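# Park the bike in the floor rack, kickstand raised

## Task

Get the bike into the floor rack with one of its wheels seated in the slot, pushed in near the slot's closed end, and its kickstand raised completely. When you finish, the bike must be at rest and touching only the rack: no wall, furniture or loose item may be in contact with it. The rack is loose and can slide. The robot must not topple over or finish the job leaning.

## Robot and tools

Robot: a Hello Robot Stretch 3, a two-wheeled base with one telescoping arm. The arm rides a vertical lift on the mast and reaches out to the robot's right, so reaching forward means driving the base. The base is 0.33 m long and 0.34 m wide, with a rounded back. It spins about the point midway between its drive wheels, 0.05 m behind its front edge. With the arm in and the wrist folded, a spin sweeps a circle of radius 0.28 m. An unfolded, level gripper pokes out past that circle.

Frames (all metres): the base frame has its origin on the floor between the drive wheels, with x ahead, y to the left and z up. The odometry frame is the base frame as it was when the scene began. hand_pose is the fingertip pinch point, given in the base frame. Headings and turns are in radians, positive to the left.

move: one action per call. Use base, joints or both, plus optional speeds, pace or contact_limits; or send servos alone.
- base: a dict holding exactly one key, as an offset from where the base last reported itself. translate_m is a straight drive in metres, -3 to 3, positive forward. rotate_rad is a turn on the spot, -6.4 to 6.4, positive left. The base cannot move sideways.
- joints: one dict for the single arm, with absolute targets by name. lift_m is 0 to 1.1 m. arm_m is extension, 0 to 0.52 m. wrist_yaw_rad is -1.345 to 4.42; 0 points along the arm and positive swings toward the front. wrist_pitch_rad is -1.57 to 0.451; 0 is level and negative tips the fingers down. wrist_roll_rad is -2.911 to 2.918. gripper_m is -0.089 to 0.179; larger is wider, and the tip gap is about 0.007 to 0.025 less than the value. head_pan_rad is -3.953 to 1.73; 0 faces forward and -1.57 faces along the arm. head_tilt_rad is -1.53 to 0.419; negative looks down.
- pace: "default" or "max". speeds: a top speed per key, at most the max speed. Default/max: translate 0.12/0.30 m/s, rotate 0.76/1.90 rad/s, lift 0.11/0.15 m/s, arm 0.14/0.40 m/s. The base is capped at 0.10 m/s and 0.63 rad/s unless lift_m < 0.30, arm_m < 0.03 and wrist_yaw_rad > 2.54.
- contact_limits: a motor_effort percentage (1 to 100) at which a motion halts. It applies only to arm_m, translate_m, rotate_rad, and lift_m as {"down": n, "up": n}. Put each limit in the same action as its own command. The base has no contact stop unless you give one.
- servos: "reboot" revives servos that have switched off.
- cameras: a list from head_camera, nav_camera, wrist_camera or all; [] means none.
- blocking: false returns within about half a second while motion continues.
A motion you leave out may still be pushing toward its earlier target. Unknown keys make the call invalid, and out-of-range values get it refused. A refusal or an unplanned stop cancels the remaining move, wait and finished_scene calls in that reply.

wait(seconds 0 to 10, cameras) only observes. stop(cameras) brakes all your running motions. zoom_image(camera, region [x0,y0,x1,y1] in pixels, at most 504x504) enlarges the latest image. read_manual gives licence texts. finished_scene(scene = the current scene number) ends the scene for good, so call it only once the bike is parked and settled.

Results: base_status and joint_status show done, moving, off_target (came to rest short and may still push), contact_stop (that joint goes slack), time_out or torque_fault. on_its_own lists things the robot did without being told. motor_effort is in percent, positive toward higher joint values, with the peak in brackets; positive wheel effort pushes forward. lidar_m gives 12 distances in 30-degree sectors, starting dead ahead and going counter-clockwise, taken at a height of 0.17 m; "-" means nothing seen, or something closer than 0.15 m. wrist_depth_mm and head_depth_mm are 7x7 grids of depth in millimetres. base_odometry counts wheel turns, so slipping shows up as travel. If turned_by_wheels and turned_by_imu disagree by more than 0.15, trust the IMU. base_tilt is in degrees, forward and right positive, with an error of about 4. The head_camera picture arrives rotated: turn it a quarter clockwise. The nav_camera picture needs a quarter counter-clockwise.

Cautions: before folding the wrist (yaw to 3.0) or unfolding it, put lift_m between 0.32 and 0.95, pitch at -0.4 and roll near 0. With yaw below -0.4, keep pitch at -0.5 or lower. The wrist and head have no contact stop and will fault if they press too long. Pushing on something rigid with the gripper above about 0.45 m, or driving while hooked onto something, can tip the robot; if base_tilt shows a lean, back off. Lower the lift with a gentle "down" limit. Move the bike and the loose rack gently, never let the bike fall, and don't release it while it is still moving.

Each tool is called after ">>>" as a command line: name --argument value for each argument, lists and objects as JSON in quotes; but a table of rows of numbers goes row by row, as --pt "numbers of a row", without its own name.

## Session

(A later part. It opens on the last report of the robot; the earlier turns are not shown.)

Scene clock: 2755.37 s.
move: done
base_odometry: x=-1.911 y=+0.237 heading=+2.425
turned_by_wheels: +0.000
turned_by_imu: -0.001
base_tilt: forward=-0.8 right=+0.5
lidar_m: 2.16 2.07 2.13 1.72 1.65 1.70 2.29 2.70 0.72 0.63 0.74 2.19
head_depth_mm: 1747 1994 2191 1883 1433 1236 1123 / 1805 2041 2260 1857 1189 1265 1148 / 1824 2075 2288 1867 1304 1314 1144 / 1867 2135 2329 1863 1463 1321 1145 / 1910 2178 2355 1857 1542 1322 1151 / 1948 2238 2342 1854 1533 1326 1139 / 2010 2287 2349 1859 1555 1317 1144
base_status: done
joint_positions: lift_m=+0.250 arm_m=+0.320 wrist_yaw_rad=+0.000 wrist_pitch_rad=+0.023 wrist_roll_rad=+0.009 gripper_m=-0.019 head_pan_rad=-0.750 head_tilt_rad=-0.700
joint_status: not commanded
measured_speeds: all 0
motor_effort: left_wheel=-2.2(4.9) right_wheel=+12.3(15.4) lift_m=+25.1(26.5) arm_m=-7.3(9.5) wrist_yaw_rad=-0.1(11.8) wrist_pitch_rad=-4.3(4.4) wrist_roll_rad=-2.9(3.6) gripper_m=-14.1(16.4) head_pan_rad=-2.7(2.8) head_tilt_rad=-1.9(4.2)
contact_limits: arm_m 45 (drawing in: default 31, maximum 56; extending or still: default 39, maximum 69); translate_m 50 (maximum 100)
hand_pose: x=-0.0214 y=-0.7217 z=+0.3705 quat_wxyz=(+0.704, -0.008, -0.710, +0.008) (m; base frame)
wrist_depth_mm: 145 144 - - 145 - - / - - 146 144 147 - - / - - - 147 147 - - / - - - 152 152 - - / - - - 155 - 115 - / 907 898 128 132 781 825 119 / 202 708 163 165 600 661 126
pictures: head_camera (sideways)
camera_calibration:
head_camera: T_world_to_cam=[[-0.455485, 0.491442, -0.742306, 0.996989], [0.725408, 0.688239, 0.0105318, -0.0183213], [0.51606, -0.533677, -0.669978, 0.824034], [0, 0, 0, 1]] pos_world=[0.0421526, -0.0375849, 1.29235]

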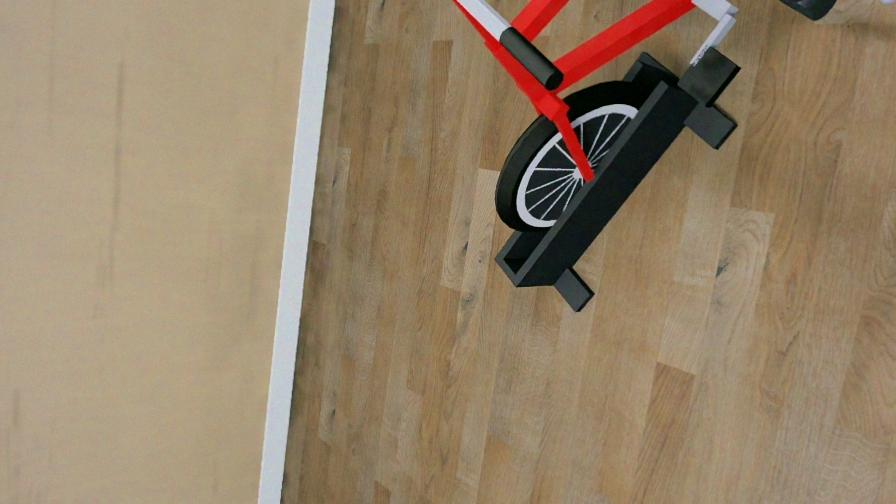

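>>> move --base '{"translate_m":0.04}' --speeds '{"translate_m":0.04}' --contact_limits '{"translate_m":50}' --cameras '["head_camera"]'

>>> zoom_image --camera "head_camera" --region '[350, 100, 750, 450]'

Scene clock: 2761.90 s.
move: done
base_odometry: x=-1.941 y=+0.263 heading=+2.424
turned_by_wheels: +0.000
turned_by_imu: -0.001
base_tilt: forward=-0.8 right=+0.5
lidar_m: 2.12 2.04 2.10 1.74 1.67 1.72 2.32 2.74 0.72 0.63 0.75 2.17
head_depth_mm: 1736 1967 2231 1862 1446 1239 1123 / 1775 2012 2215 1874 1188 1263 1148 / 1811 2060 2264 1868 1302 1317 1148 / 1855 2118 2291 1866 1469 1320 1147 / 1894 2142 2337 1859 1543 1324 1157 / 1941 2219 2338 1868 1545 1322 1145 / 1974 2245 2359 1855 1546 1311 1147
base_status: done
joint_positions: lift_m=+0.250 arm_m=+0.320 wrist_yaw_rad=+0.005 wrist_pitch_rad=+0.023 wrist_roll_rad=+0.009 gripper_m=-0.019 head_pan_rad=-0.750 head_tilt_rad=-0.700
joint_status: not commanded
measured_speeds: all 0
motor_effort: left_wheel=-1.5(4.1) right_wheel=+8.0(15.6) lift_m=+23.6(24.6) arm_m=-4.8(6.7) wrist_yaw_rad=-3.7(12.7) wrist_pitch_rad=-4.3(4.4) wrist_roll_rad=-3.1(3.5) gripper_m=-15.6(16.2) head_pan_rad=-2.1(2.8) head_tilt_rad=-1.5(2.8)
contact_limits: arm_m 45 (drawing in: default 31, maximum 56; extending or still: default 39, maximum 69); translate_m 50 (maximum 100)
hand_pose: x=-0.0202 y=-0.7217 z=+0.3705 quat_wxyz=(+0.704, -0.006, -0.710, +0.010) (m; base frame)
wrist_depth_mm: 145 144 - - 144 - - / - - 146 144 - - - / - - - 147 148 - - / - - - 152 151 - - / - - - 155 - 116 - / 910 916 128 133 773 816 163 / 652 677 165 317 605 659 120
pictures: head_camera (sideways)
camera_calibration:
head_camera: T_world_to_cam=[[-0.455485, 0.491442, -0.742306, 0.996989], [0.725408, 0.688239, 0.0105318, -0.0183213], [0.51606, -0.533677, -0.669978, 0.824034], [0, 0, 0, 1]] pos_world=[0.0421526, -0.0375849, 1.29235]

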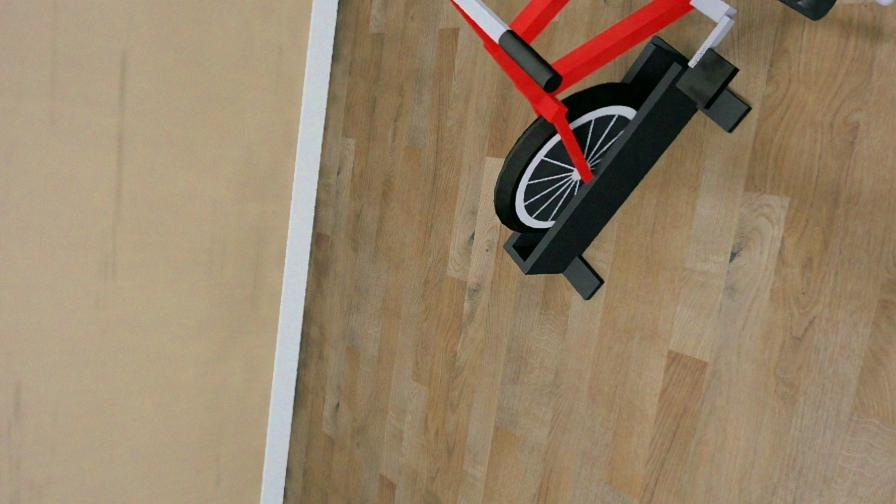

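Scaled by 1.260 from the camera's 896x504 image, which has a finer 1280x720 frame.

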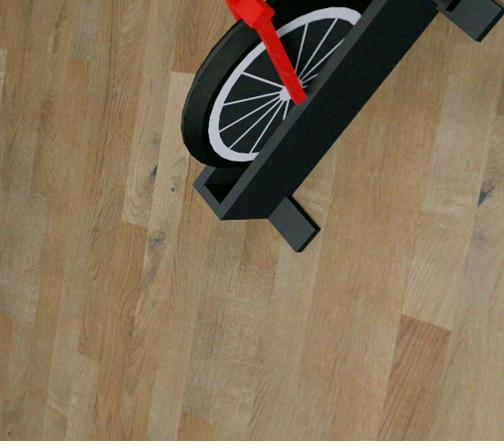

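>>> move --base '{"translate_m":0.035}' --speeds '{"translate_m":0.04}' --contact_limits '{"translate_m":50}' --cameras '["head_camera"]'

>>> zoom_image --camera "head_camera" --region '[350, 100, 750, 450]'

Scene clock: 2768.63 s.
move: done
base_odometry: x=-1.967 y=+0.286 heading=+2.424
turned_by_wheels: +0.000
turned_by_imu: -0.001
base_tilt: forward=-0.8 right=+0.4
lidar_m: 2.09 2.01 2.07 1.75 1.69 1.74 2.34 2.76 0.72 0.63 0.75 2.16
head_depth_mm: 1727 1944 2185 1868 1433 1234 1124 / 1765 1995 2212 1865 1190 1256 1148 / 1815 2057 2266 1877 1312 1315 1149 / 1849 2094 2278 1865 1480 1323 1150 / 1874 2150 2344 1871 1544 1323 1152 / 1929 2195 2354 1870 1547 1317 1151 / 1949 2265 2349 1865 1539 1321 1147
base_status: done
joint_positions: lift_m=+0.250 arm_m=+0.320 wrist_yaw_rad=+0.008 wrist_pitch_rad=+0.023 wrist_roll_rad=+0.009 gripper_m=-0.019 head_pan_rad=-0.750 head_tilt_rad=-0.700
joint_status: not commanded
measured_speeds: translate_m=+0.000 rotate_rad=+0.000 lift_m=+0.000 arm_m=+0.000 wrist_yaw_rad=-0.010 wrist_pitch_rad=+0.000 wrist_roll_rad=+0.000 head_pan_rad=+0.000 head_tilt_rad=+0.000
motor_effort: left_wheel=+0.5(5.2) right_wheel=+7.0(16.0) lift_m=+21.4(22.6) arm_m=-1.8(4.0) wrist_yaw_rad=-6.5(12.2) wrist_pitch_rad=-4.4(4.5) wrist_roll_rad=-3.3(3.5) gripper_m=-15.2(15.5) head_pan_rad=-2.3(3.2) head_tilt_rad=-0.3(2.8)
contact_limits: arm_m 45 (drawing in: default 31, maximum 56; extending or still: default 39, maximum 69); translate_m 50 (maximum 100)
hand_pose: x=-0.0193 y=-0.7217 z=+0.3706 quat_wxyz=(+0.704, -0.005, -0.710, +0.011) (m; base frame)
wrist_depth_mm: 146 145 - - 144 - - / - - 146 144 - - - / - - - 147 147 - - / - - - 151 151 - - / - - - 155 - 115 - / 926 913 128 133 796 822 164 / 644 688 164 321 607 672 119
pictures: head_camera (sideways)
camera_calibration:
head_camera: T_world_to_cam=[[-0.455485, 0.491442, -0.742306, 0.996989], [0.725408, 0.688239, 0.0105318, -0.0183213], [0.51606, -0.533677, -0.669978, 0.824034], [0, 0, 0, 1]] pos_world=[0.0421526, -0.0375849, 1.29235]

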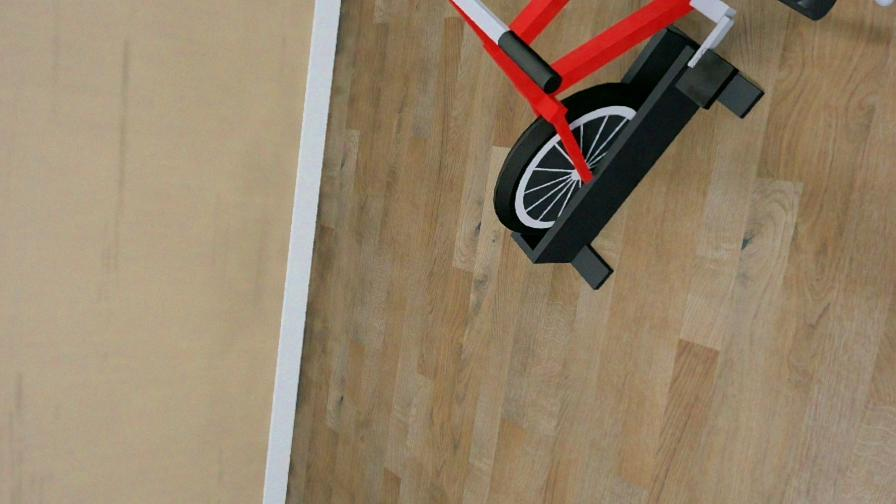

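Scaled by 1.260 from the camera's 896x504 image, which has a finer 1280x720 frame.

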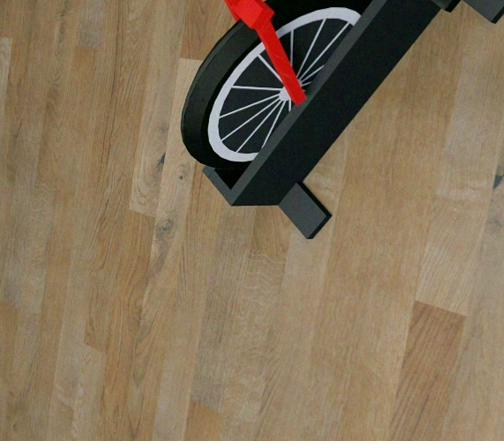

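>>> move --base '{"translate_m":0.02}' --speeds '{"translate_m":0.04}' --contact_limits '{"translate_m":50}' --cameras '["head_camera"]'

>>> zoom_image --camera "head_camera" --region '[420, 130, 660, 330]'

Scene clock: 2774.57 s.
move: done
base_odometry: x=-1.982 y=+0.300 heading=+2.424
turned_by_wheels: +0.000
turned_by_imu: -0.001
base_tilt: forward=-0.8 right=+0.5
lidar_m: 2.08 1.98 2.05 1.77 1.70 1.75 2.36 2.78 0.72 0.63 0.75 2.14
head_depth_mm: 1713 1942 2195 1853 1440 1235 1127 / 1742 1994 2206 1853 1190 1264 1151 / 1802 2028 2249 1870 1311 1322 1152 / 1828 2102 2266 1874 1471 1323 1149 / 1862 2136 2337 1854 1545 1311 1146 / 1918 2184 2364 1886 1548 1309 1145 / 1938 2222 2339 1858 1542 1321 1146
base_status: done
joint_positions: lift_m=+0.250 arm_m=+0.320 wrist_yaw_rad=+0.006 wrist_pitch_rad=+0.023 wrist_roll_rad=+0.009 gripper_m=-0.019 head_pan_rad=-0.750 head_tilt_rad=-0.700
joint_status: not commanded
measured_speeds: all 0
motor_effort: left_wheel=-0.4(6.1) right_wheel=+8.2(13.1) lift_m=+20.3(21.0) arm_m=+1.5(1.5) wrist_yaw_rad=-5.1(10.4) wrist_pitch_rad=-4.3(4.5) wrist_roll_rad=-3.0(3.5) gripper_m=-13.6(16.2) head_pan_rad=-1.3(3.3) head_tilt_rad=-0.1(2.1)
contact_limits: arm_m 45 (drawing in: default 31, maximum 56; extending or still: default 39, maximum 69); translate_m 50 (maximum 100)
hand_pose: x=-0.0199 y=-0.7217 z=+0.3706 quat_wxyz=(+0.704, -0.006, -0.710, +0.010) (m; base frame)
wrist_depth_mm: 145 144 - - 143 - - / - - 146 145 - - - / - - - 148 148 - - / - - - 151 152 - - / - - - 154 - 115 - / 895 926 128 134 775 827 163 / 638 686 164 322 617 662 119
pictures: head_camera (sideways)
camera_calibration:
head_camera: T_world_to_cam=[[-0.455485, 0.491442, -0.742306, 0.996989], [0.725408, 0.688239, 0.0105318, -0.0183213], [0.51606, -0.533677, -0.669978, 0.824034], [0, 0, 0, 1]] pos_world=[0.0421526, -0.0375849, 1.29235]

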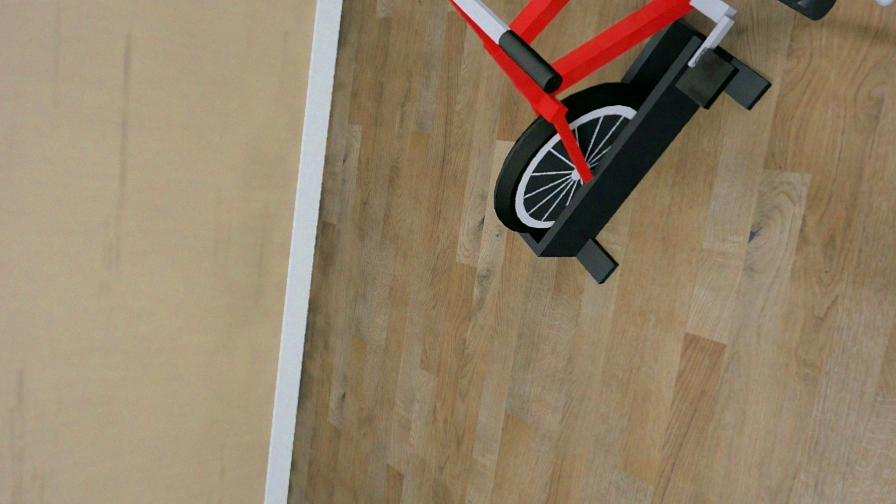

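Scaled by 2.100 from the camera's 896x504 image, which has a finer 1280x720 frame.

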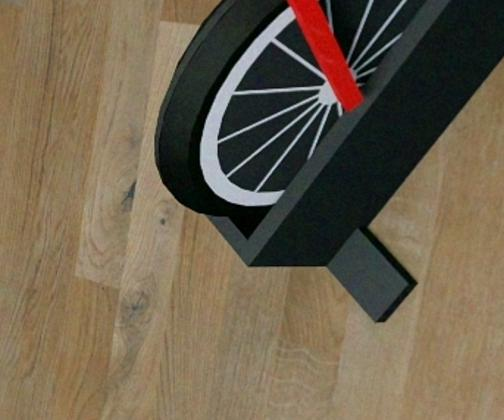

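>>> move --base '{"translate_m":0.025}' --speeds '{"translate_m":0.04}' --contact_limits '{"translate_m":50}' --cameras '["head_camera"]'

>>> zoom_image --camera "head_camera" --region '[420, 130, 660, 330]'

Scene clock: 2782.67 s.
move: done
base_odometry: x=-2.001 y=+0.316 heading=+2.424
turned_by_wheels: +0.000
turned_by_imu: -0.001
base_tilt: forward=-0.8 right=+0.5
lidar_m: 2.05 1.97 2.03 1.78 1.72 1.77 2.37 2.80 0.72 0.63 0.74 2.13
head_depth_mm: 1708 1926 2185 1865 1097 1211 1127 / 1726 1974 2190 1855 1174 1258 1140 / 1776 2013 2223 1856 1310 1315 1150 / 1833 2072 2255 1867 1464 1319 1144 / 1854 2108 2305 1859 1553 1317 1150 / 1891 2174 2356 1862 1538 1320 1150 / 1914 2225 2340 1861 1541 1314 1139
base_status: done
joint_positions: lift_m=+0.250 arm_m=+0.320 wrist_yaw_rad=-0.012 wrist_pitch_rad=+0.023 wrist_roll_rad=+0.009 gripper_m=-0.019 head_pan_rad=-0.750 head_tilt_rad=-0.700
joint_status: not commanded
measured_speeds: all 0
on_its_own: wrist_yaw_rad is at rest, and its effort (+10.0) is outside its rest range (-9 to +9)
motor_effort: left_wheel=-0.7(6.2) right_wheel=+12.2(14.2) lift_m=+20.0(20.9) arm_m=+2.2(3.5) wrist_yaw_rad=+10.0(12.1) wrist_pitch_rad=-4.4(4.6) wrist_roll_rad=-3.3(3.6) gripper_m=-14.6(16.5) head_pan_rad=-1.8(2.6) head_tilt_rad=+0.2(1.5)
contact_limits: arm_m 45 (drawing in: default 31, maximum 56; extending or still: default 39, maximum 69); translate_m 50 (maximum 100)
hand_pose: x=-0.0245 y=-0.7217 z=+0.3706 quat_wxyz=(+0.704, -0.012, -0.710, +0.004) (m; base frame)
wrist_depth_mm: 143 142 143 - 145 - - / - - 144 144 146 - - / - - - 147 146 - - / - - - 152 151 114 - / - - - 154 - 123 - / 936 914 128 133 130 815 118 / 199 688 165 163 602 677 170
pictures: head_camera (sideways)
camera_calibration:
head_camera: T_world_to_cam=[[-0.455485, 0.491442, -0.742306, 0.996989], [0.725408, 0.688239, 0.0105318, -0.0183213], [0.51606, -0.533677, -0.669978, 0.824034], [0, 0, 0, 1]] pos_world=[0.0421526, -0.0375849, 1.29235]

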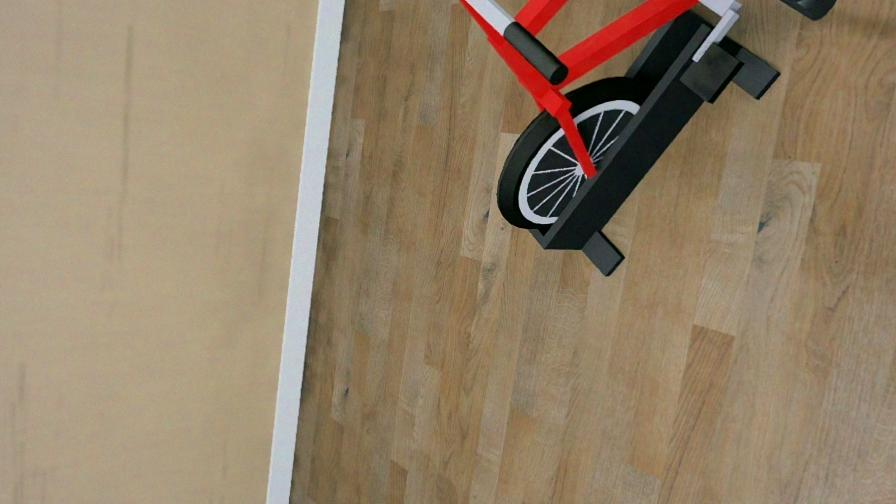

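Scaled by 2.100 from the camera's 896x504 image, which has a finer 1280x720 frame.

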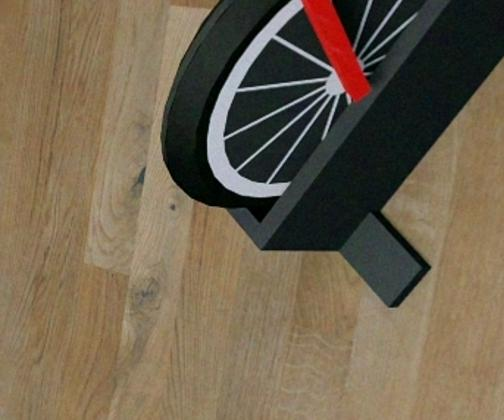

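>>> zoom_image --camera "head_camera" --region '[500, 0, 740, 280]'

>>> move --joints '{"head_pan_rad":-0.9, "head_tilt_rad":-0.6}'

Scaled by 1.800 from the camera's 896x504 image, which has a finer 1280x720 frame.

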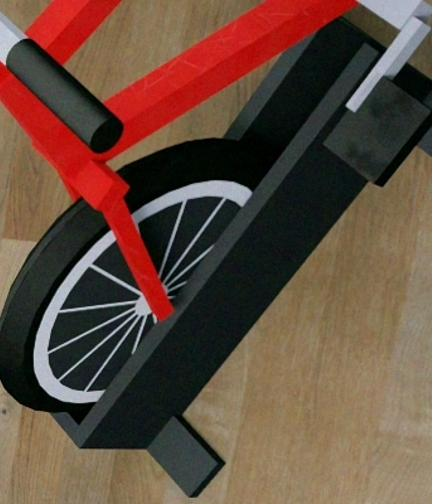

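Scene clock: 2795.83 s.
move: done
base_odometry: x=-2.001 y=+0.316 heading=+2.424
turned_by_wheels: +0.000
turned_by_imu: -0.001
base_tilt: forward=-0.8 right=+0.5
lidar_m: 2.05 1.96 2.03 1.79 1.71 1.76 2.38 2.81 0.72 0.63 0.74 2.13
head_depth_mm: 1715 1929 2200 2008 1663 1214 865 / 1743 1930 2198 2103 1100 1181 1160 / 1742 1969 2225 2094 1674 1263 1191 / 1742 1969 2218 2116 1352 1346 1192 / 1766 1978 2236 2118 1676 1390 1187 / 1759 1967 2255 2103 1678 1396 1187 / 1777 1982 2244 2129 1684 1396 1190
base_status: not commanded
joint_positions: lift_m=+0.250 arm_m=+0.320 wrist_yaw_rad=-0.012 wrist_pitch_rad=+0.023 wrist_roll_rad=+0.009 gripper_m=-0.019 head_pan_rad=-0.904 head_tilt_rad=-0.600
joint_status: all done
measured_speeds: all 0
on_its_own: wrist_yaw_rad is at rest, and its effort (+10.0) is outside its rest range (-9 to +9)
motor_effort: left_wheel=-0.5(1.3) right_wheel=+12.7(12.8) lift_m=+22.7(24.1) arm_m=+5.5(5.6) wrist_yaw_rad=+10.0(10.6) wrist_pitch_rad=-4.4(4.5) wrist_roll_rad=-3.1(3.6) gripper_m=-14.2(15.8) head_pan_rad=-1.9(5.2) head_tilt_rad=+2.7(4.4)
contact_limits: arm_m 45 (drawing in: default 31, maximum 56; extending or still: default 39, maximum 69); translate_m 50 (maximum 100)
hand_pose: x=-0.0245 y=-0.7217 z=+0.3706 quat_wxyz=(+0.704, -0.012, -0.710, +0.004) (m; base frame)
wrist_depth_mm: 143 142 143 - 145 - - / - - 145 144 145 - - / - - - 147 146 - - / - - - 152 151 114 - / - - - 154 - 123 - / 906 909 128 133 130 826 119 / 200 681 165 164 604 656 170
pictures: head_camera (sideways), nav_camera (sideways), wrist_camera
camera_calibration:
head_camera: T_world_to_cam=[[-0.326722, 0.494884, -0.805197, 1.0782], [0.821806, 0.569527, 0.0165768, -0.0268264], [0.466785, -0.656299, -0.592776, 0.723861], [0, 0, 0, 1]] pos_world=[0.0364313, -0.0432372, 1.2977]
nav_camera: T_world_to_cam=[[0.334444, -0.430054, 0.838571, -1.04904], [-0.783523, -0.621333, -0.00615614, 0.0630841], [0.523679, -0.65498, -0.544758, 0.668096], [0, 0, 0, 1]] pos_world=[0.0504058, 0.025641, 1.24404]
wrist_camera: T_world_to_cam=[[-0.999654, -0.0143806, -0.0220387, -0.0192751], [0.0197225, 0.145033, -0.98923, 0.509026], [0.0174221, -0.989322, -0.144699, -0.497051], [0, 0, 0, 1]] pos_world=[-0.020648, -0.565846, 0.431196]

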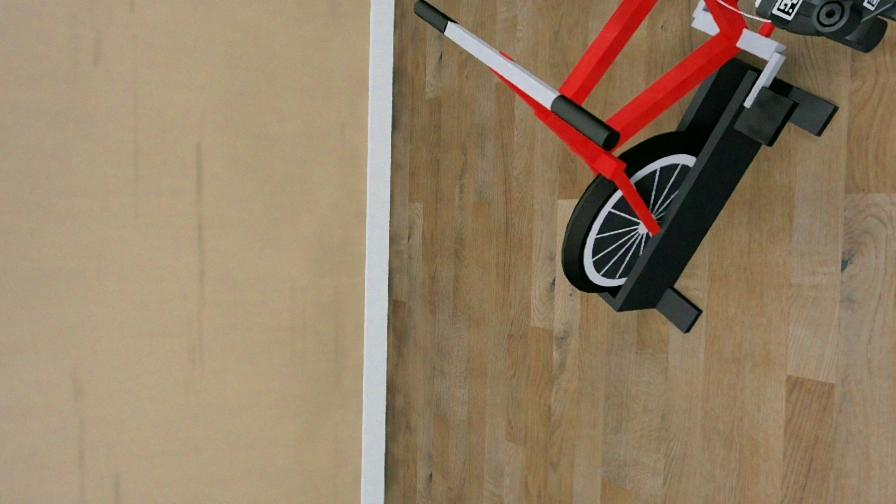

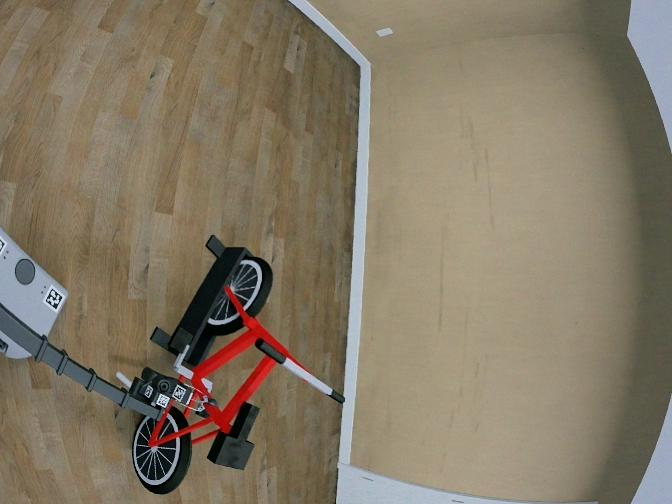

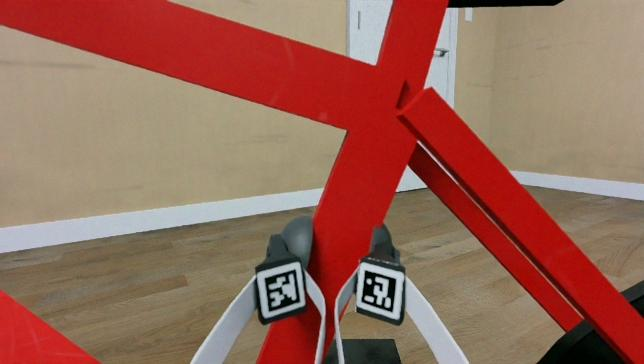

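>>> move --joints '{"gripper_m":0.02}'

Scene clock: 2806.13 s.
move: done
base_odometry: x=-2.001 y=+0.316 heading=+2.424
turned_by_wheels: +0.000
turned_by_imu: -0.001
base_tilt: forward=-0.8 right=+0.5
lidar_m: 2.05 1.96 2.03 1.77 1.72 1.76 2.37 2.80 0.72 0.63 0.75 2.12
head_depth_mm: 1722 1923 2210 2023 1671 1286 895 / 1731 1952 2175 2092 1086 1201 1166 / 1736 1936 2204 2085 1673 1262 1187 / 1758 1960 2212 2098 1358 1348 1193 / 1757 1961 2216 2093 1671 1389 1188 / 1771 1990 2248 2104 1686 1393 1187 / 1777 1987 2253 2118 1685 1391 1194
base_status: not commanded
joint_positions: lift_m=+0.250 arm_m=+0.320 wrist_yaw_rad=-0.013 wrist_pitch_rad=+0.023 wrist_roll_rad=+0.009 gripper_m=+0.020 head_pan_rad=-0.900 head_tilt_rad=-0.600
joint_status: all done
measured_speeds: all 0
on_its_own: wrist_yaw_rad is at rest, and its effort (+10.8) is outside its rest range (-9 to +9)
motor_effort: left_wheel=-0.8(1.6) right_wheel=+12.6(13.2) lift_m=+26.6(27.1) arm_m=+7.2(7.9) wrist_yaw_rad=+10.8(11.8) wrist_pitch_rad=-4.4(4.5) wrist_roll_rad=-3.5(3.5) gripper_m=-5.1(86.1) head_pan_rad=+2.1(3.9) head_tilt_rad=+3.0(4.0)
contact_limits: arm_m 45 (drawing in: default 31, maximum 56; extending or still: default 39, maximum 69); translate_m 50 (maximum 100)
hand_pose: x=-0.0248 y=-0.7217 z=+0.3705 quat_wxyz=(+0.704, -0.012, -0.710, +0.003) (m; base frame)
wrist_depth_mm: 145 144 145 - 147 - - / - - 147 146 148 - - / - - - 151 149 - - / - - - 154 154 117 - / - - - 156 - 124 - / 917 918 130 159 132 806 122 / 198 682 614 166 629 661 169
pictures: head_camera (sideways), nav_camera (sideways), wrist_camera
camera_calibration:
head_camera: T_world_to_cam=[[-0.328528, 0.493218, -0.805484, 1.07863], [0.81942, 0.572952, 0.0166205, -0.0268064], [0.469702, -0.65457, -0.592384, 0.723407], [0, 0, 0, 1]] pos_world=[0.03654, -0.0431192, 1.2978]
nav_camera: T_world_to_cam=[[0.335941, -0.428262, 0.838889, -1.04944], [-0.780867, -0.624666, -0.00619312, 0.0631227], [0.526678, -0.652981, -0.544267, 0.667466], [0, 0, 0, 1]] pos_world=[0.0503004, 0.0258383, 1.24403]
wrist_camera: T_world_to_cam=[[-0.999673, -0.0129536, -0.0220386, -0.0186758], [0.0199196, 0.145608, -0.989142, 0.509236], [0.0160219, -0.989258, -0.145302, -0.496899], [0, 0, 0, 1]] pos_world=[-0.0208522, -0.565952, 0.431094]

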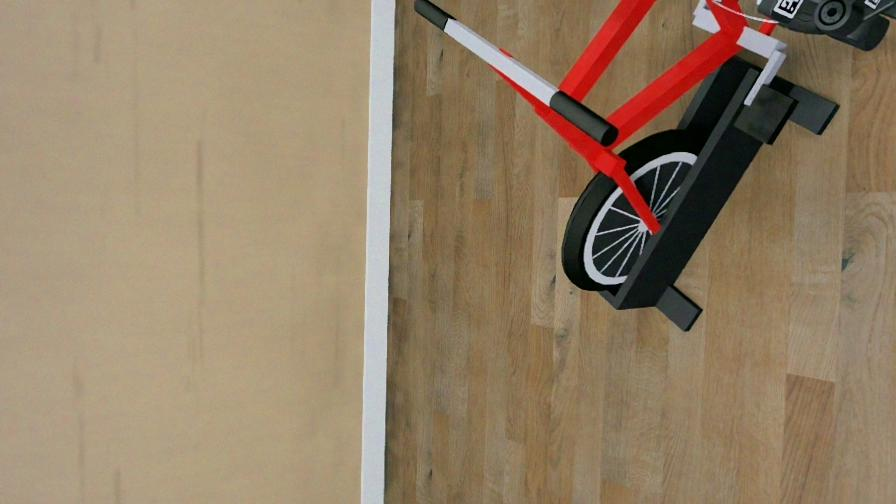

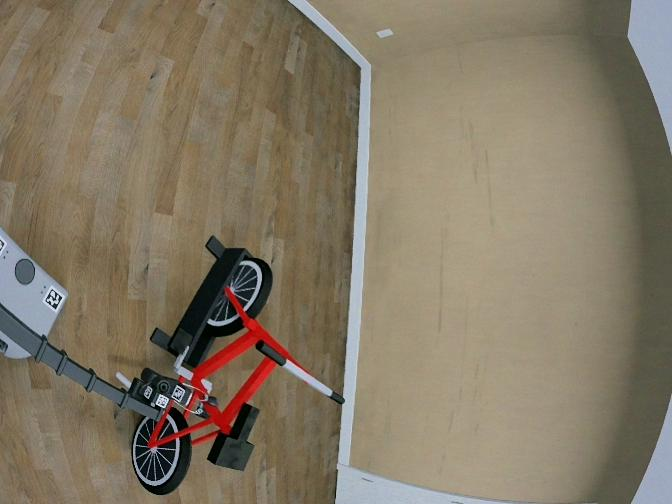

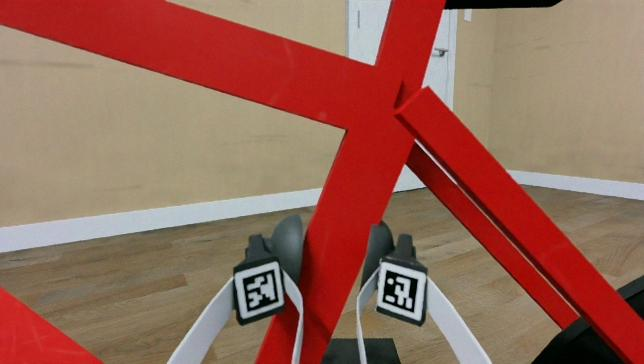

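>>> move --joints '{"gripper_m":0.05}'

Scene clock: 2810.10 s.
move: done
base_odometry: x=-2.001 y=+0.316 heading=+2.424
turned_by_wheels: +0.000
turned_by_imu: -0.001
base_tilt: forward=-0.7 right=+0.5
lidar_m: 2.06 1.97 2.03 1.78 1.71 1.76 2.37 2.80 0.72 0.63 0.75 2.13
head_depth_mm: 1714 1929 2196 2094 1672 1296 872 / 1722 1936 2193 2102 1093 1204 1160 / 1729 1941 2200 2099 1678 1256 1189 / 1752 1950 2202 2106 1349 1342 1195 / 1745 1978 2264 2129 1674 1387 1193 / 1746 2007 2242 2100 1691 1388 1196 / 1787 1985 2276 2104 1676 1388 1189
base_status: not commanded
joint_positions: lift_m=+0.250 arm_m=+0.320 wrist_yaw_rad=-0.004 wrist_pitch_rad=-0.015 wrist_roll_rad=+0.006 gripper_m=+0.050 head_pan_rad=-0.900 head_tilt_rad=-0.600
joint_status: all done
measured_speeds: all 0
motor_effort: left_wheel=-0.9(1.9) right_wheel=+11.4(12.8) lift_m=+30.2(30.4) arm_m=+9.4(10.4) wrist_yaw_rad=+3.3(11.8) wrist_pitch_rad=+2.8(4.3) wrist_roll_rad=-2.3(3.3) gripper_m=-0.5(88.9) head_pan_rad=+2.8(3.7) head_tilt_rad=+3.9(3.9)
contact_limits: arm_m 45 (drawing in: default 31, maximum 56; extending or still: default 39, maximum 69); translate_m 50 (maximum 100)
hand_pose: x=-0.0225 y=-0.7208 z=+0.3607 quat_wxyz=(+0.705, +0.004, -0.709, -0.007) (m; base frame)
wrist_depth_mm: - 142 142 141 143 - - / - - - 145 142 - - / - - - - 147 - - / - - - 154 - 115 - / - - - 157 - 211 971 / 814 816 131 163 127 753 122 / 187 666 171 170 340 595 170
pictures: head_camera (sideways), nav_camera (sideways), wrist_camera
camera_calibration:
head_camera: T_world_to_cam=[[-0.328656, 0.493113, -0.805496, 1.07868], [0.819261, 0.57318, 0.0166201, -0.0268734], [0.46989, -0.65445, -0.592368, 0.723338], [0, 0, 0, 1]] pos_world=[0.0366406, -0.0431181, 1.2978]
nav_camera: T_world_to_cam=[[0.336065, -0.428173, 0.838885, -1.04944], [-0.780742, -0.624823, -0.00614139, 0.0630559], [0.526784, -0.652889, -0.544274, 0.667468], [0, 0, 0, 1]] pos_world=[0.0503003, 0.0258381, 1.24403]
wrist_camera: T_world_to_cam=[[-0.999572, -0.0211928, -0.0201631, -0.0231304], [0.0159374, 0.183444, -0.982901, 0.524384], [0.0245292, -0.982802, -0.183028, -0.479045], [0, 0, 0, 1]] pos_world=[-0.0197272, -0.567491, 0.427272]

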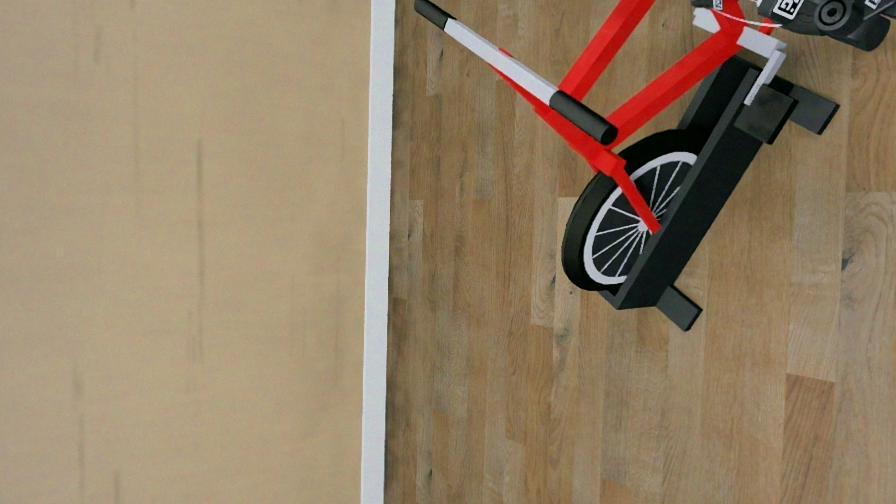

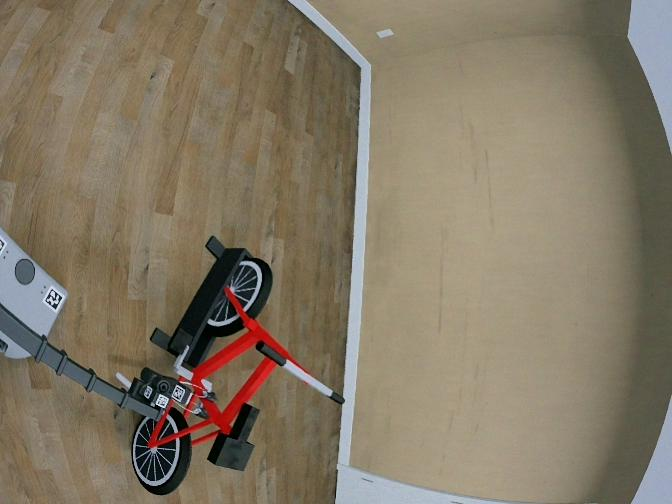

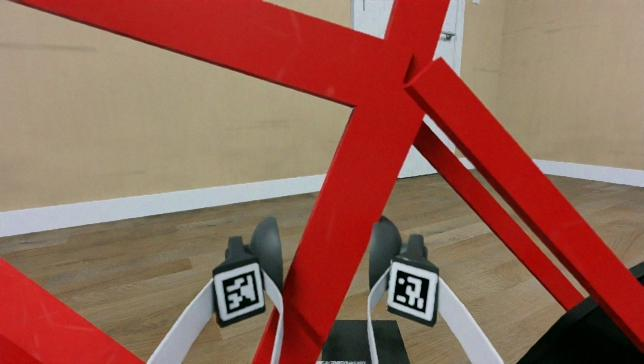

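>>> move --joints '{"gripper_m":0.1}' --cameras '[]'

>>> move --joints '{"arm_m":0.28}' --speeds '{"arm_m":0.03}'

Scene clock: 2822.67 s.
move: done
base_odometry: x=-2.001 y=+0.316 heading=+2.424
turned_by_wheels: +0.000
turned_by_imu: -0.001
base_tilt: forward=-0.8 right=+0.5
lidar_m: 2.05 1.96 2.03 1.78 1.71 1.77 2.37 2.80 0.72 0.62 0.75 2.13
head_depth_mm: 1722 1925 2188 2100 1669 1228 875 / 1730 1925 2176 2098 1086 1201 1165 / 1727 1942 2222 2096 1677 1256 1189 / 1737 1946 2206 2103 1344 1345 1184 / 1761 1965 2260 2100 1675 1394 1189 / 1750 1992 2259 2103 1685 1397 1192 / 1773 2012 2261 2101 1670 1398 1189
base_status: not commanded
joint_positions: lift_m=+0.250 arm_m=+0.320 wrist_yaw_rad=-0.002 wrist_pitch_rad=-0.016 wrist_roll_rad=+0.006 gripper_m=+0.100 head_pan_rad=-0.900 head_tilt_rad=-0.600
joint_status: all done
measured_speeds: all 0
motor_effort: left_wheel=-1.0(1.7) right_wheel=+11.2(12.0) lift_m=+33.3(33.6) arm_m=+12.1(12.2) wrist_yaw_rad=+1.8(4.1) wrist_pitch_rad=+2.8(3.0) wrist_roll_rad=-2.4(2.5) gripper_m=-0.5(93.6) head_pan_rad=+2.7(3.5) head_tilt_rad=+1.8(3.5)
contact_limits: arm_m 45 (drawing in: default 31, maximum 56; extending or still: default 39, maximum 69); translate_m 50 (maximum 100)
hand_pose: x=-0.0220 y=-0.7208 z=+0.3605 quat_wxyz=(+0.705, +0.005, -0.709, -0.007) (m; base frame)
wrist_depth_mm: - 142 142 142 143 - - / - - - 144 143 - - / - - - - 147 - - / - - - 154 210 116 - / - - - 157 - 209 128 / 839 128 738 164 129 213 121 / 186 581 609 170 574 181 171
pictures: none
No camera images: "cameras" was empty.

Scene clock: 2824.50 s.
move: done
base_odometry: x=-2.001 y=+0.316 heading=+2.424
turned_by_wheels: +0.000
turned_by_imu: +0.000
base_tilt: forward=-0.8 right=+0.5
lidar_m: 2.05 1.97 2.03 1.78 1.72 1.76 2.37 2.80 0.72 0.63 0.74 2.13
head_depth_mm: 1727 1937 2159 2103 1661 1298 838 / 1738 1933 2200 2115 1091 1199 1165 / 1737 1958 2213 2103 1674 1258 1186 / 1740 1959 2209 2097 1349 1348 1187 / 1766 1972 2229 2085 1688 1397 1190 / 1759 1990 2266 2110 1690 1391 1193 / 1777 1999 2294 2116 1679 1392 1188
base_status: not commanded
joint_positions: lift_m=+0.250 arm_m=+0.280 wrist_yaw_rad=-0.002 wrist_pitch_rad=-0.016 wrist_roll_rad=+0.006 gripper_m=+0.100 head_pan_rad=-0.900 head_tilt_rad=-0.600
joint_status: all done
measured_speeds: all 0
motor_effort: left_wheel=-0.9(1.5) right_wheel=+11.6(11.6) lift_m=+30.5(33.4) arm_m=-12.4(14.7) wrist_yaw_rad=+2.1(2.5) wrist_pitch_rad=+2.8(3.0) wrist_roll_rad=-2.1(2.7) gripper_m=-0.5(1.6) head_pan_rad=+2.1(3.7) head_tilt_rad=+2.0(3.5)
contact_limits: translate_m 50 (maximum 100)
hand_pose: x=-0.0220 y=-0.6808 z=+0.3604 quat_wxyz=(+0.705, +0.005, -0.709, -0.007) (m; base frame)
wrist_depth_mm: - 180 180 - 182 - - / - - - 182 - - - / - - - - 185 - - / - - - 194 - - - / - - - 200 - 168 204 / 211 224 743 208 129 210 190 / 215 216 578 325 580 124 197
pictures: head_camera (sideways), nav_camera (sideways), wrist_camera
camera_calibration:
head_camera: T_world_to_cam=[[-0.328656, 0.493113, -0.805496, 1.07868], [0.819261, 0.57318, 0.0166201, -0.0268734], [0.46989, -0.65445, -0.592368, 0.723338], [0, 0, 0, 1]] pos_world=[0.0366406, -0.0431181, 1.2978]
nav_camera: T_world_to_cam=[[0.336065, -0.428173, 0.838885, -1.04944], [-0.780742, -0.624823, -0.00614139, 0.0630559], [0.526784, -0.652889, -0.544274, 0.667468], [0, 0, 0, 1]] pos_world=[0.0503003, 0.0258381, 1.24403]
wrist_camera: T_world_to_cam=[[-0.999534, -0.0230319, -0.0200325, -0.0231065], [0.0154417, 0.184583, -0.982696, 0.517344], [0.026331, -0.982547, -0.184142, -0.439121], [0, 0, 0, 1]] pos_world=[-0.0195219, -0.527483, 0.427068]

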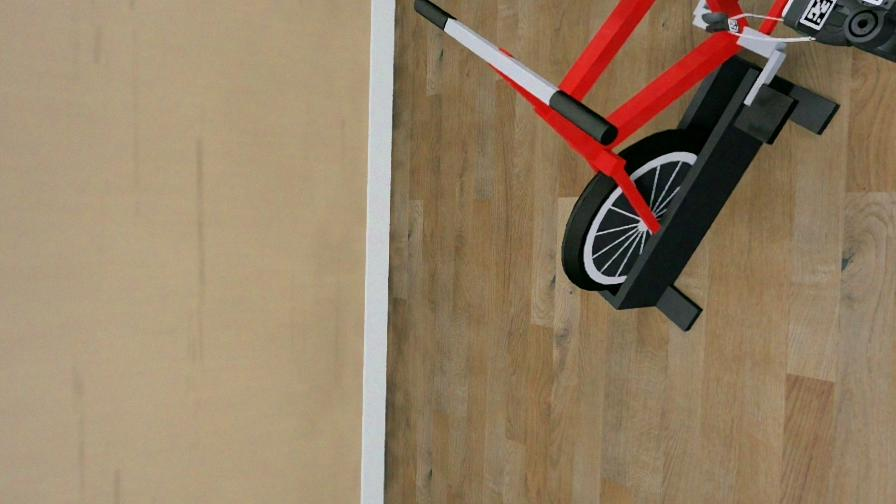

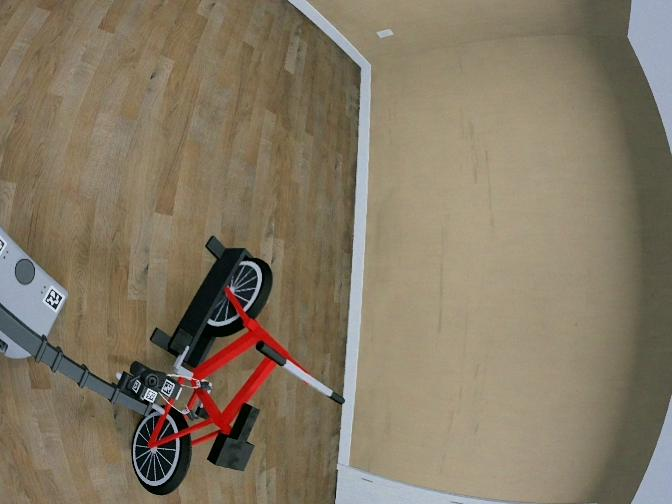

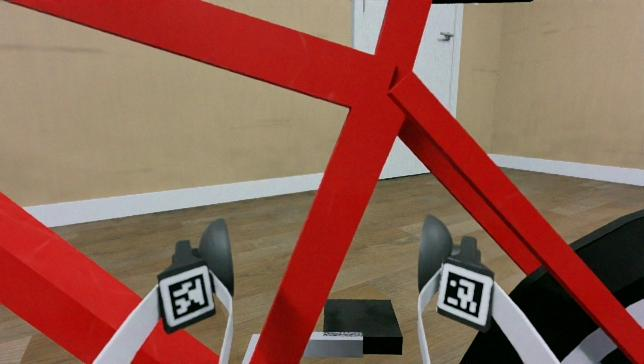

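>>> move --joints '{"arm_m":0.12, "head_pan_rad":-1.45, "head_tilt_rad":-0.85}' --speeds '{"arm_m":0.08}'

>>> zoom_image --camera "head_camera" --region '[400, 0, 896, 504]'

Scene clock: 2830.83 s.
move: done
base_odometry: x=-2.001 y=+0.316 heading=+2.424
turned_by_wheels: +0.000
turned_by_imu: -0.001
base_tilt: forward=-0.8 right=+0.5
lidar_m: 2.05 1.97 2.03 1.78 1.71 1.76 2.37 2.81 0.72 0.63 0.74 2.13
head_depth_mm: 2525 2373 1927 1634 1337 1236 1109 / 2408 2375 1908 1180 1339 1253 1108 / 2234 2343 1928 1094 1334 806 792 / 2138 2351 1903 1225 1384 1177 1109 / 2023 2248 1882 1332 1335 1235 1105 / 1915 2168 1897 1174 1352 1237 1107 / 1819 2097 1891 1247 1344 1235 1105
base_status: not commanded
joint_positions: lift_m=+0.250 arm_m=+0.120 wrist_yaw_rad=-0.002 wrist_pitch_rad=-0.017 wrist_roll_rad=+0.006 gripper_m=+0.100 head_pan_rad=-1.452 head_tilt_rad=-0.850
joint_status: all done
measured_speeds: all 0
motor_effort: left_wheel=-0.5(2.0) right_wheel=+10.7(11.6) lift_m=+25.7(28.8) arm_m=-11.9(14.1) wrist_yaw_rad=+1.3(2.6) wrist_pitch_rad=+2.9(3.1) wrist_roll_rad=-2.2(2.6) gripper_m=+0.4(2.1) head_pan_rad=+3.4(4.3) head_tilt_rad=-5.0(9.1)
contact_limits: translate_m 50 (maximum 100)
hand_pose: x=-0.0220 y=-0.5208 z=+0.3603 quat_wxyz=(+0.705, +0.005, -0.709, -0.007) (m; base frame)
wrist_depth_mm: 337 333 - - 311 - - / 343 - - 335 - - - / 352 - - - - - - / 419 378 - - - 366 343 / - 390 - - - 326 - / - 124 379 477 128 329 - / - 295 307 593 578 111 -
pictures: head_camera (sideways), nav_camera (sideways), wrist_camera
camera_calibration:
head_camera: T_world_to_cam=[[-0.0429518, 0.771704, -0.63453, 0.854065], [0.998398, 0.0565744, 0.00122246, -0.00782735], [0.0368415, -0.633461, -0.772897, 0.960791], [0, 0, 0, 1]] pos_world=[0.00910143, -0.0500188, 1.28453]
nav_camera: T_world_to_cam=[[0.0844565, -0.729988, 0.678221, -0.838542], [-0.992588, -0.121325, -0.00698212, 0.0654425], [0.0873821, -0.672605, -0.734825, 0.918075], [0, 0, 0, 1]] pos_world=[0.0555544, 0.0133155, 1.2438]
wrist_camera: T_world_to_cam=[[-0.999533, -0.0231395, -0.0199626, -0.0194905], [0.0153428, 0.18497, -0.982624, 0.487919], [0.0264299, -0.982472, -0.184528, -0.281719], [0, 0, 0, 1]] pos_world=[-0.0195216, -0.367482, 0.427067]

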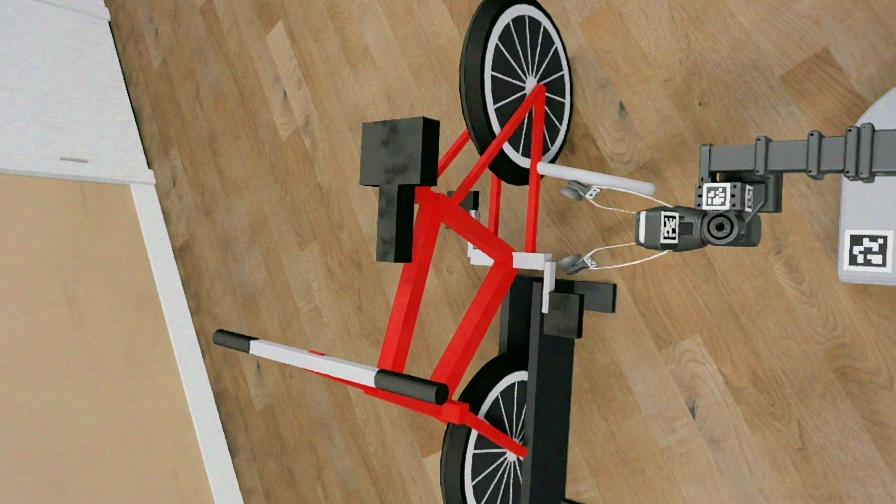

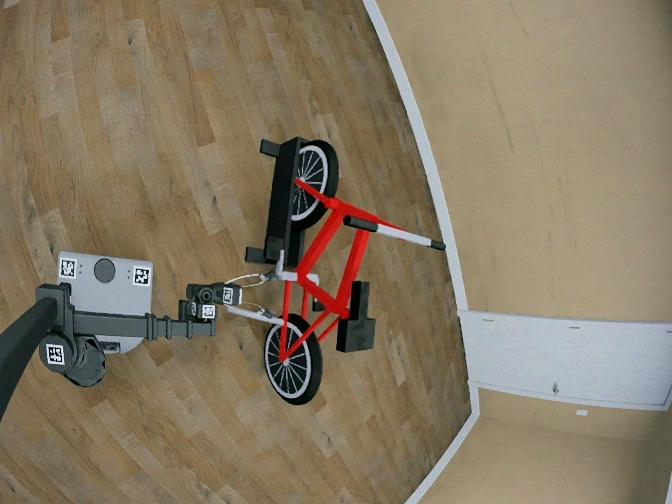

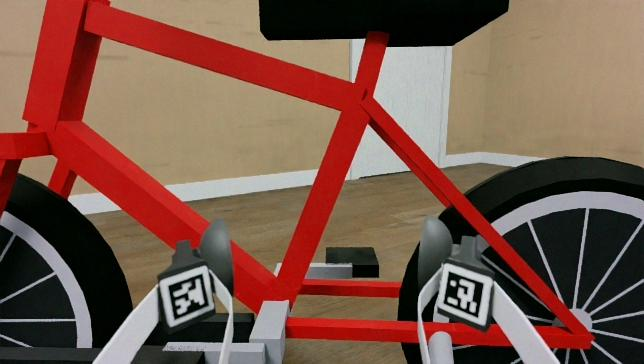

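Scaled by 1.000.

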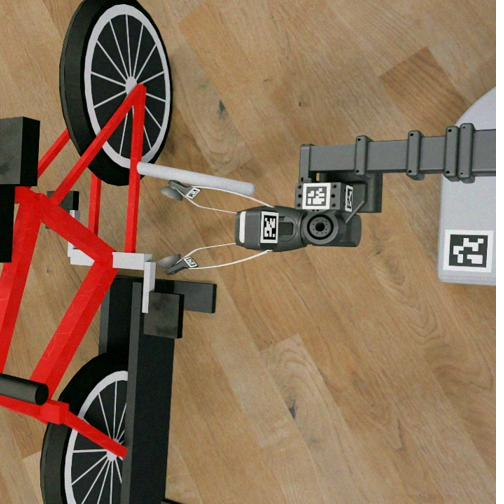

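>>> move --base '{"translate_m":-0.073}' --joints '{"gripper_m":0.12}' --cameras '[]'

>>> move --joints '{"arm_m":0.215}'

Scene clock: 2846.90 s.
move: done
base_odometry: x=-1.946 y=+0.268 heading=+2.424
turned_by_wheels: +0.000
turned_by_imu: -0.001
base_tilt: forward=-0.7 right=+0.5
lidar_m: 2.12 2.03 2.09 1.74 1.68 1.72 2.33 2.74 0.72 0.62 0.77 2.17
head_depth_mm: 2569 2384 1931 1625 1369 1238 1107 / 2435 2342 1917 1630 1338 1236 1111 / 2277 2342 1924 1164 1327 801 794 / 2163 2329 1930 1135 1406 1177 1115 / 2068 2273 1905 1330 1343 1242 1104 / 1946 2185 1824 1213 1356 1232 1104 / 1842 2108 1907 1204 1347 1235 1102
base_status: done
joint_positions: lift_m=+0.250 arm_m=+0.120 wrist_yaw_rad=-0.002 wrist_pitch_rad=-0.017 wrist_roll_rad=+0.006 gripper_m=+0.120 head_pan_rad=-1.450 head_tilt_rad=-0.850
joint_status: all done
measured_speeds: all 0
motor_effort: left_wheel=-3.1(9.8) right_wheel=-1.6(8.4) lift_m=+24.2(25.7) arm_m=-11.6(12.9) wrist_yaw_rad=+1.6(2.3) wrist_pitch_rad=+3.0(3.1) wrist_roll_rad=-2.2(2.7) gripper_m=+1.1(80.0) head_pan_rad=+2.9(4.1) head_tilt_rad=-4.7(6.5)
hand_pose: x=-0.0219 y=-0.5208 z=+0.3603 quat_wxyz=(+0.705, +0.006, -0.709, -0.007) (m; base frame)
wrist_depth_mm: 334 - - 310 - - - / - - 342 - - - - / - - - - - - - / 366 - - - - 344 - / - 374 376 - 324 - 345 / 406 122 381 476 364 124 - / - 302 566 574 - 118 -
pictures: none
No camera images: "cameras" was empty.

Scene clock: 2848.83 s.
move: done
base_odometry: x=-1.946 y=+0.268 heading=+2.424
turned_by_wheels: +0.000
turned_by_imu: +0.000
base_tilt: forward=-0.8 right=+0.5
lidar_m: 2.11 2.03 2.10 1.74 1.68 1.72 2.32 2.74 0.72 0.62 0.77 2.17
head_depth_mm: 2577 2377 1930 1634 1377 1246 1108 / 2415 2326 1920 1615 1342 1246 1105 / 2274 2355 1902 1170 1246 831 932 / 2168 2332 1916 1136 1379 1217 1108 / 2058 2276 1902 1334 1357 1242 1105 / 1942 2173 1830 1213 1348 1234 1102 / 1846 2129 1910 1197 1349 1232 1105
base_status: not commanded
joint_positions: lift_m=+0.250 arm_m=+0.215 wrist_yaw_rad=-0.002 wrist_pitch_rad=-0.017 wrist_roll_rad=+0.006 gripper_m=+0.120 head_pan_rad=-1.450 head_tilt_rad=-0.850
joint_status: all done
measured_speeds: all 0
motor_effort: left_wheel=-3.6(4.5) right_wheel=-2.3(2.4) lift_m=+26.0(26.4) arm_m=+12.5(14.2) wrist_yaw_rad=+1.9(2.2) wrist_pitch_rad=+3.1(3.2) wrist_roll_rad=-2.1(2.6) gripper_m=+0.9(1.9) head_pan_rad=+2.7(4.0) head_tilt_rad=-5.0(5.9)
hand_pose: x=-0.0219 y=-0.6158 z=+0.3603 quat_wxyz=(+0.705, +0.006, -0.709, -0.007) (m; base frame)
wrist_depth_mm: 243 246 - 273 - - - / - - 246 - - - - / - - - - - - - / - - 264 - - 267 265 / 298 - 268 - 228 253 251 / 280 122 386 455 269 129 256 / 637 285 347 350 272 117 266
pictures: head_camera (sideways), nav_camera (sideways), wrist_camera
camera_calibration:
head_camera: T_world_to_cam=[[-0.0444309, 0.771822, -0.634285, 0.85377], [0.998291, 0.0584264, 0.00116634, -0.00777057], [0.0379592, -0.633149, -0.773099, 0.961052], [0, 0, 0, 1]] pos_world=[0.00921032, -0.0500152, 1.28453]
nav_camera: T_world_to_cam=[[0.0857993, -0.729999, 0.678042, -0.838321], [-0.992367, -0.12312, -0.00698094, 0.0654637], [0.0885769, -0.672267, -0.73499, 0.918277], [0, 0, 0, 1]] pos_world=[0.0555532, 0.0134146, 1.2438]
wrist_camera: T_world_to_cam=[[-0.999528, -0.0233339, -0.0200006, -0.0217617], [0.0153416, 0.185069, -0.982606, 0.505529], [0.0266295, -0.982448, -0.184624, -0.374997], [0, 0, 0, 1]] pos_world=[-0.0195211, -0.462481, 0.427066]

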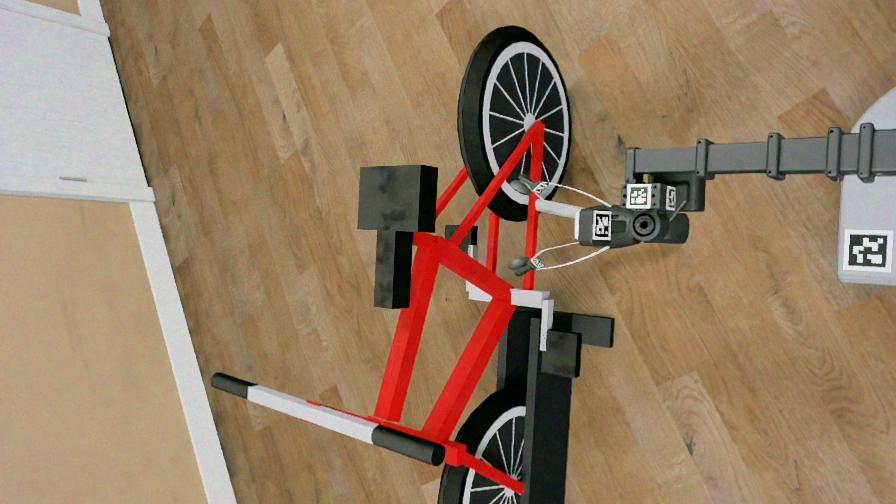

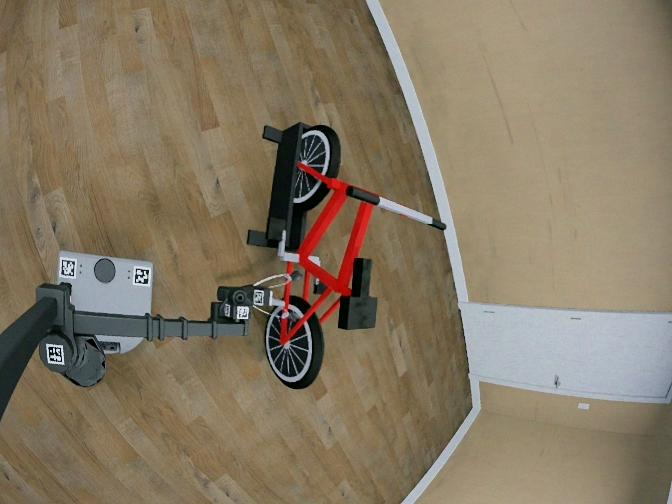

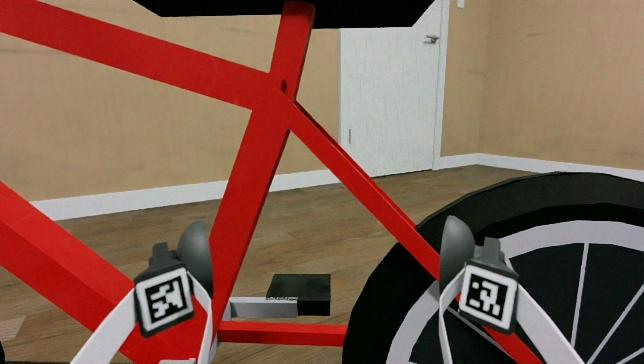

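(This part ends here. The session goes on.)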